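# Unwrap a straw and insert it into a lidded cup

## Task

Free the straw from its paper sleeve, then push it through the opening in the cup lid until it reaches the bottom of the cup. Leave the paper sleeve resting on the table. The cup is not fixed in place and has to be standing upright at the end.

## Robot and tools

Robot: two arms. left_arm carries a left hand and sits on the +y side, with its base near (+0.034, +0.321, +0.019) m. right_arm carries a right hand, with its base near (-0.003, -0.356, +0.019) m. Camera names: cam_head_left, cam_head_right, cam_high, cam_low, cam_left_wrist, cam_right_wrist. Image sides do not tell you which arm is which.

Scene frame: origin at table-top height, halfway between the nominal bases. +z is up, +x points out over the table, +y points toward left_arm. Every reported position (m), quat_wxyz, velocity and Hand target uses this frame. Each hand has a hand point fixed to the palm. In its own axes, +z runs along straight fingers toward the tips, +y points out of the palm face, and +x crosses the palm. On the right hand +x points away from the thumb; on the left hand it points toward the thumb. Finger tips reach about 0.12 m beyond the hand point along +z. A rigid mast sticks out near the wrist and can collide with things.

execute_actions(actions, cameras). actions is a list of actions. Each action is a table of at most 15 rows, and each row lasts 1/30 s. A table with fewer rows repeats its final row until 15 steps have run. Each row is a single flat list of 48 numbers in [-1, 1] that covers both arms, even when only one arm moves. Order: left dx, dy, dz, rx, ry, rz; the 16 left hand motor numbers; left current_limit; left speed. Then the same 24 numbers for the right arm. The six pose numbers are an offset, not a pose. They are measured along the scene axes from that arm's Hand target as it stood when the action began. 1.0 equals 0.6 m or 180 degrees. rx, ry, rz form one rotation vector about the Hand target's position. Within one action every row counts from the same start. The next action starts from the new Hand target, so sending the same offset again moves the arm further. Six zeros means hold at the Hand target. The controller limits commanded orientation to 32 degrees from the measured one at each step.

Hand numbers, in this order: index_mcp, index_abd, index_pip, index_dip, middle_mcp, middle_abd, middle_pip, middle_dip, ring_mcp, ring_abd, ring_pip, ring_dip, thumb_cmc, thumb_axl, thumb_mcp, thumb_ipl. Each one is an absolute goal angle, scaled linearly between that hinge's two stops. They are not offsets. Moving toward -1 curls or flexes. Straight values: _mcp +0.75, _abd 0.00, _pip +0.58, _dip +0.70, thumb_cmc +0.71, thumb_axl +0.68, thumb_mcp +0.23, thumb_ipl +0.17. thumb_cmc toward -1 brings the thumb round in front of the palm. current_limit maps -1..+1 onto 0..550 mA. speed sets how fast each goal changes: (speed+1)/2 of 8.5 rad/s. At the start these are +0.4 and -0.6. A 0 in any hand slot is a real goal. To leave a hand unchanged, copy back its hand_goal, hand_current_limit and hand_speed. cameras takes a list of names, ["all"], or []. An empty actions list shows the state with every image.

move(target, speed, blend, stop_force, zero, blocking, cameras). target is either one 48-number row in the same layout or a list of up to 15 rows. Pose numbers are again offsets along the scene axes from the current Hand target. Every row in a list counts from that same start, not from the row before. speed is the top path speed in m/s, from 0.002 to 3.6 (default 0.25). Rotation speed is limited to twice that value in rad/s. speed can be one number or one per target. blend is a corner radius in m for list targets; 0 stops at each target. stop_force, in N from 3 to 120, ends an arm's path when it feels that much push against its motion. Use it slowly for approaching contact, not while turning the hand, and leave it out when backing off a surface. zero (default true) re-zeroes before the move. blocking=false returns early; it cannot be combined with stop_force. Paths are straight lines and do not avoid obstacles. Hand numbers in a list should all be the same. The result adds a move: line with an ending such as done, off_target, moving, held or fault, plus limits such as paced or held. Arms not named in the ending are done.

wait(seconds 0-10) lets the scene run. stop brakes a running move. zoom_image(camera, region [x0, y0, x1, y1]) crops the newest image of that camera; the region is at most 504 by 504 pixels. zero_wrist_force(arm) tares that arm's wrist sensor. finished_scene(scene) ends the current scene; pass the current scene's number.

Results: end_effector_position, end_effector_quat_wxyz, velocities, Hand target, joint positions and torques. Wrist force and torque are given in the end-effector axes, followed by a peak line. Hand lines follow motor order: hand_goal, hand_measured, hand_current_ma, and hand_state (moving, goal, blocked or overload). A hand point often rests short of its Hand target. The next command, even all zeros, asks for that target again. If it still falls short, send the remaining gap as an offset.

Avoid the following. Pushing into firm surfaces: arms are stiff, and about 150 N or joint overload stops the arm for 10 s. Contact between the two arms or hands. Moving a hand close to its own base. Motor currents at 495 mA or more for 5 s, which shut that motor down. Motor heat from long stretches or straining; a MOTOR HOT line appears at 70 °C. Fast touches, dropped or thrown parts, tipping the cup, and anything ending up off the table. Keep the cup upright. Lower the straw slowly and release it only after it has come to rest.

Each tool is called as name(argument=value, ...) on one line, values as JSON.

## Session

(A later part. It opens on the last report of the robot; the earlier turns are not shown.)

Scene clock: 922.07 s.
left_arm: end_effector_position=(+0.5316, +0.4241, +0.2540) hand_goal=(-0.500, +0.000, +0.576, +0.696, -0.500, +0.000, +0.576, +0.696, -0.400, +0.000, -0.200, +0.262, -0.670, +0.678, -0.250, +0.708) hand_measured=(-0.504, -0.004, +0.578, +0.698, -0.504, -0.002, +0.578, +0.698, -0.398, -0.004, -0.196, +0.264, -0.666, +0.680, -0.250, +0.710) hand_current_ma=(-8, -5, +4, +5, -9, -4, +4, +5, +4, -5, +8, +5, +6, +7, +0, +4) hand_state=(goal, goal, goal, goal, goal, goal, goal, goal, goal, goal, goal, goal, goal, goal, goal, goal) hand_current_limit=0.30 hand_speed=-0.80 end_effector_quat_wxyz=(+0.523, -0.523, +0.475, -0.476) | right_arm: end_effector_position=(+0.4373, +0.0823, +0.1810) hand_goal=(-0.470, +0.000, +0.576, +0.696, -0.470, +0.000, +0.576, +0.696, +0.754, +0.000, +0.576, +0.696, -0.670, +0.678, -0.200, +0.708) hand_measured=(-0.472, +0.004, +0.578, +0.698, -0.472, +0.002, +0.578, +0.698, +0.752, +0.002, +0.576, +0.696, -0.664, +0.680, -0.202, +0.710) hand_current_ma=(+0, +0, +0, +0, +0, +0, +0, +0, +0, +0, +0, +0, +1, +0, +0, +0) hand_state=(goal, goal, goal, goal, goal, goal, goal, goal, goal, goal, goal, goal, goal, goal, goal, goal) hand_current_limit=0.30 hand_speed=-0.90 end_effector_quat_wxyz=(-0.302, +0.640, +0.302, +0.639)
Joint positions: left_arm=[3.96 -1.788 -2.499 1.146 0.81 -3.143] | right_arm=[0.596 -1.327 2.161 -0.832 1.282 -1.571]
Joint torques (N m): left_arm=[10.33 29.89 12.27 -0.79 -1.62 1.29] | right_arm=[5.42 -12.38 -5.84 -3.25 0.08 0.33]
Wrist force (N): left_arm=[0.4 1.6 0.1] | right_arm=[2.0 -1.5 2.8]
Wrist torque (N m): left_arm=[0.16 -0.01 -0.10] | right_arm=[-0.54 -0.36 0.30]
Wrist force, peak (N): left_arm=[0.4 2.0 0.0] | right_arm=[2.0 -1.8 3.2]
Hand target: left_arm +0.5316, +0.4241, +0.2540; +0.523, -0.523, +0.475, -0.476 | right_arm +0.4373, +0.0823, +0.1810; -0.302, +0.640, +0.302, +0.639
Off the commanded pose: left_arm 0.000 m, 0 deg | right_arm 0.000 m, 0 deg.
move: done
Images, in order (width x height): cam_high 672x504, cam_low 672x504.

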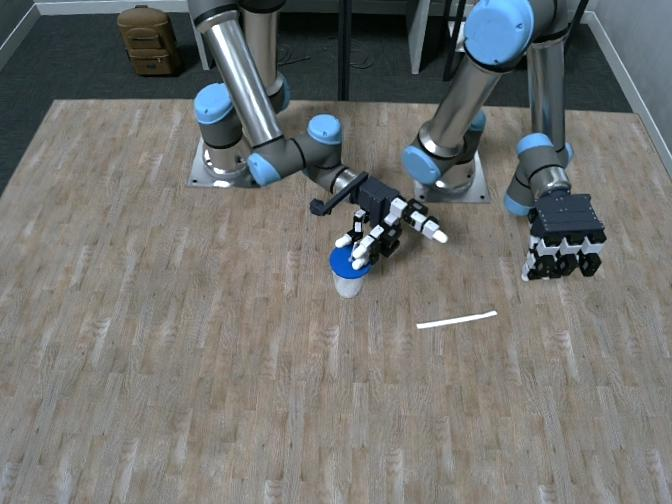

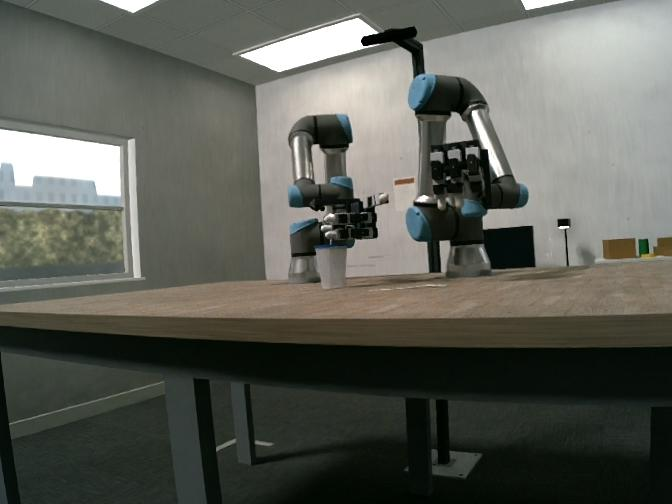

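move(target=[[0,0,0,0,0,0,-0.5,0,0.5766,0.6957,-0.5,0,0.5766,0.6957,-0.4,0,-0.2,0.261,-0.67,0.678,-0.25,0.708,0.3,-0.8,-0.135,0.111,0.01,0,0,0,-0.47,0,0.5766,0.6957,-0.47,0,0.5766,0.6957,0.754,0,0.576,0.696,-0.67,0.678,-0.2,0.708,0.3,-0.9],[0,0,0,0,0,0,-0.5,0,0.5766,0.6957,-0.5,0,0.5766,0.6957,-0.4,0,-0.2,0.261,-0.67,0.678,-0.25,0.708,0.3,-0.8,-0.135,0.111,0.15,0,0,0,-0.47,0,0.5766,0.6957,-0.47,0,0.5766,0.6957,0.754,0,0.576,0.696,-0.67,0.678,-0.2,0.708,0.3,-0.9]], speed=0.08, blend=0.01, cameras=["cam_high","cam_low"])

zoom_image(camera="cam_low", region=[290, 170, 400, 300])

zoom_image(camera="cam_high", region=[300, 180, 440, 310])

Scene clock: 933.80 s.
left_arm: end_effector_position=(+0.5316, +0.4241, +0.2540) hand_goal=(-0.500, +0.000, +0.576, +0.696, -0.500, +0.000, +0.576, +0.696, -0.400, +0.000, -0.200, +0.262, -0.670, +0.678, -0.250, +0.708) hand_measured=(-0.504, -0.004, +0.578, +0.698, -0.504, -0.002, +0.578, +0.698, -0.398, -0.004, -0.196, +0.264, -0.666, +0.680, -0.250, +0.710) hand_current_ma=(-8, -5, +4, +5, -9, -4, +4, +5, +4, -5, +8, +5, +6, +7, +0, +4) hand_state=(goal, goal, goal, goal, goal, goal, goal, goal, goal, goal, goal, goal, goal, goal, goal, goal) hand_current_limit=0.30 hand_speed=-0.80 end_effector_quat_wxyz=(+0.523, -0.523, +0.475, -0.476) | right_arm: end_effector_position=(+0.3563, +0.1489, +0.2709) hand_goal=(-0.470, +0.000, +0.576, +0.696, -0.470, +0.000, +0.576, +0.696, +0.754, +0.000, +0.576, +0.696, -0.670, +0.678, -0.200, +0.708) hand_measured=(-0.472, +0.004, +0.578, +0.698, -0.472, +0.002, +0.578, +0.698, +0.752, +0.002, +0.576, +0.696, -0.664, +0.680, -0.202, +0.710) hand_current_ma=(+0, +0, +0, +0, +0, +0, +0, +0, +0, +0, +0, +0, +1, +0, +0, +0) hand_state=(goal, goal, goal, goal, goal, goal, goal, goal, goal, goal, goal, goal, goal, goal, goal, goal) hand_current_limit=0.30 hand_speed=-0.90 end_effector_quat_wxyz=(-0.302, +0.640, +0.302, +0.639)
Joint positions: left_arm=[3.96 -1.788 -2.499 1.146 0.81 -3.143] | right_arm=[0.872 -1.44 2.003 -0.562 1.558 -1.571]
Joint torques (N m): left_arm=[9.78 29.25 10.77 -0.93 -1.47 1.39] | right_arm=[11.36 -37.4 -29.59 0.06 2.19 1.42]
Wrist force (N): left_arm=[0.4 1.6 0.1] | right_arm=[0.9 -1.3 3.3]
Wrist torque (N m): left_arm=[0.16 0.00 -0.11] | right_arm=[-0.59 -0.28 0.21]
Wrist force, peak (N): left_arm=[0.4 2.0 0.1] | right_arm=[2.2 -1.5 3.3]
Hand target: left_arm +0.5316, +0.4241, +0.2540; +0.523, -0.523, +0.475, -0.476 | right_arm +0.3563, +0.1489, +0.2710; -0.302, +0.640, +0.302, +0.639
Off the commanded pose: left_arm 0.000 m, 0 deg | right_arm 0.000 m, 0 deg.
move: done
Images, in order (width x height): cam_high 672x504, cam_low 672x504.

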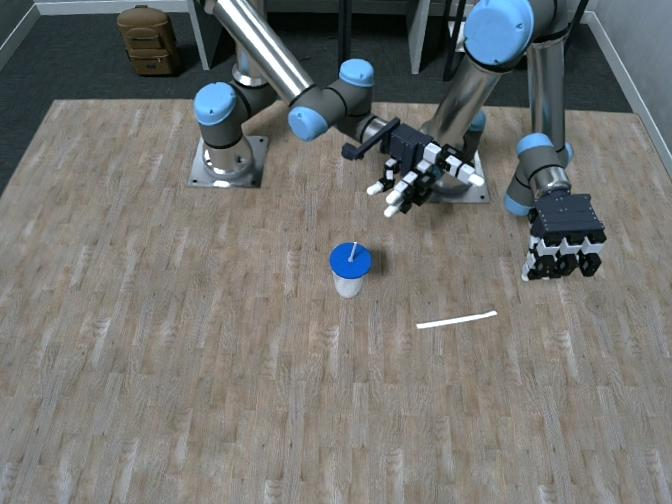

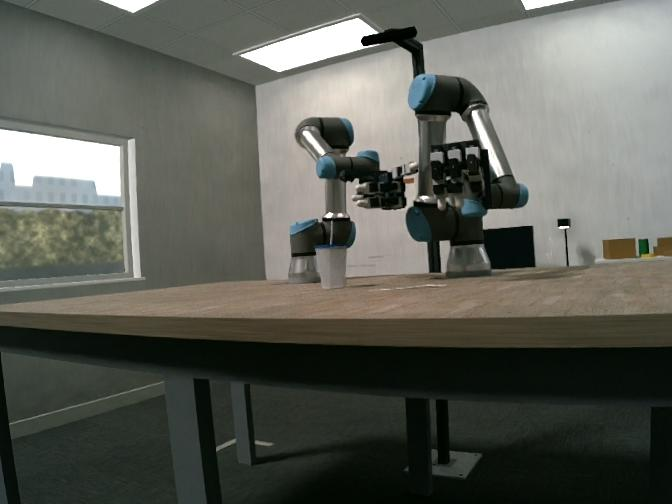

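Scaled by 3.877 from the camera's 672x504 image, which has a finer 960x720 frame.

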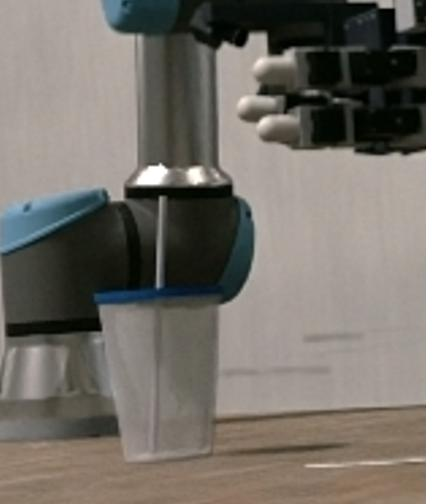

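Scaled by 3.600 from the camera's 672x504 image, which has a finer 960x720 frame.

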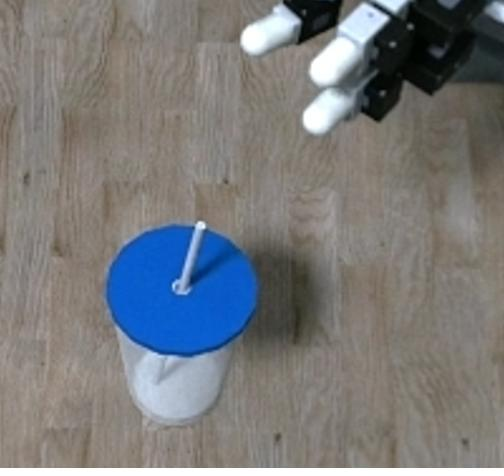

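finished_scene(scene=1)

The scene is finished: the task was done.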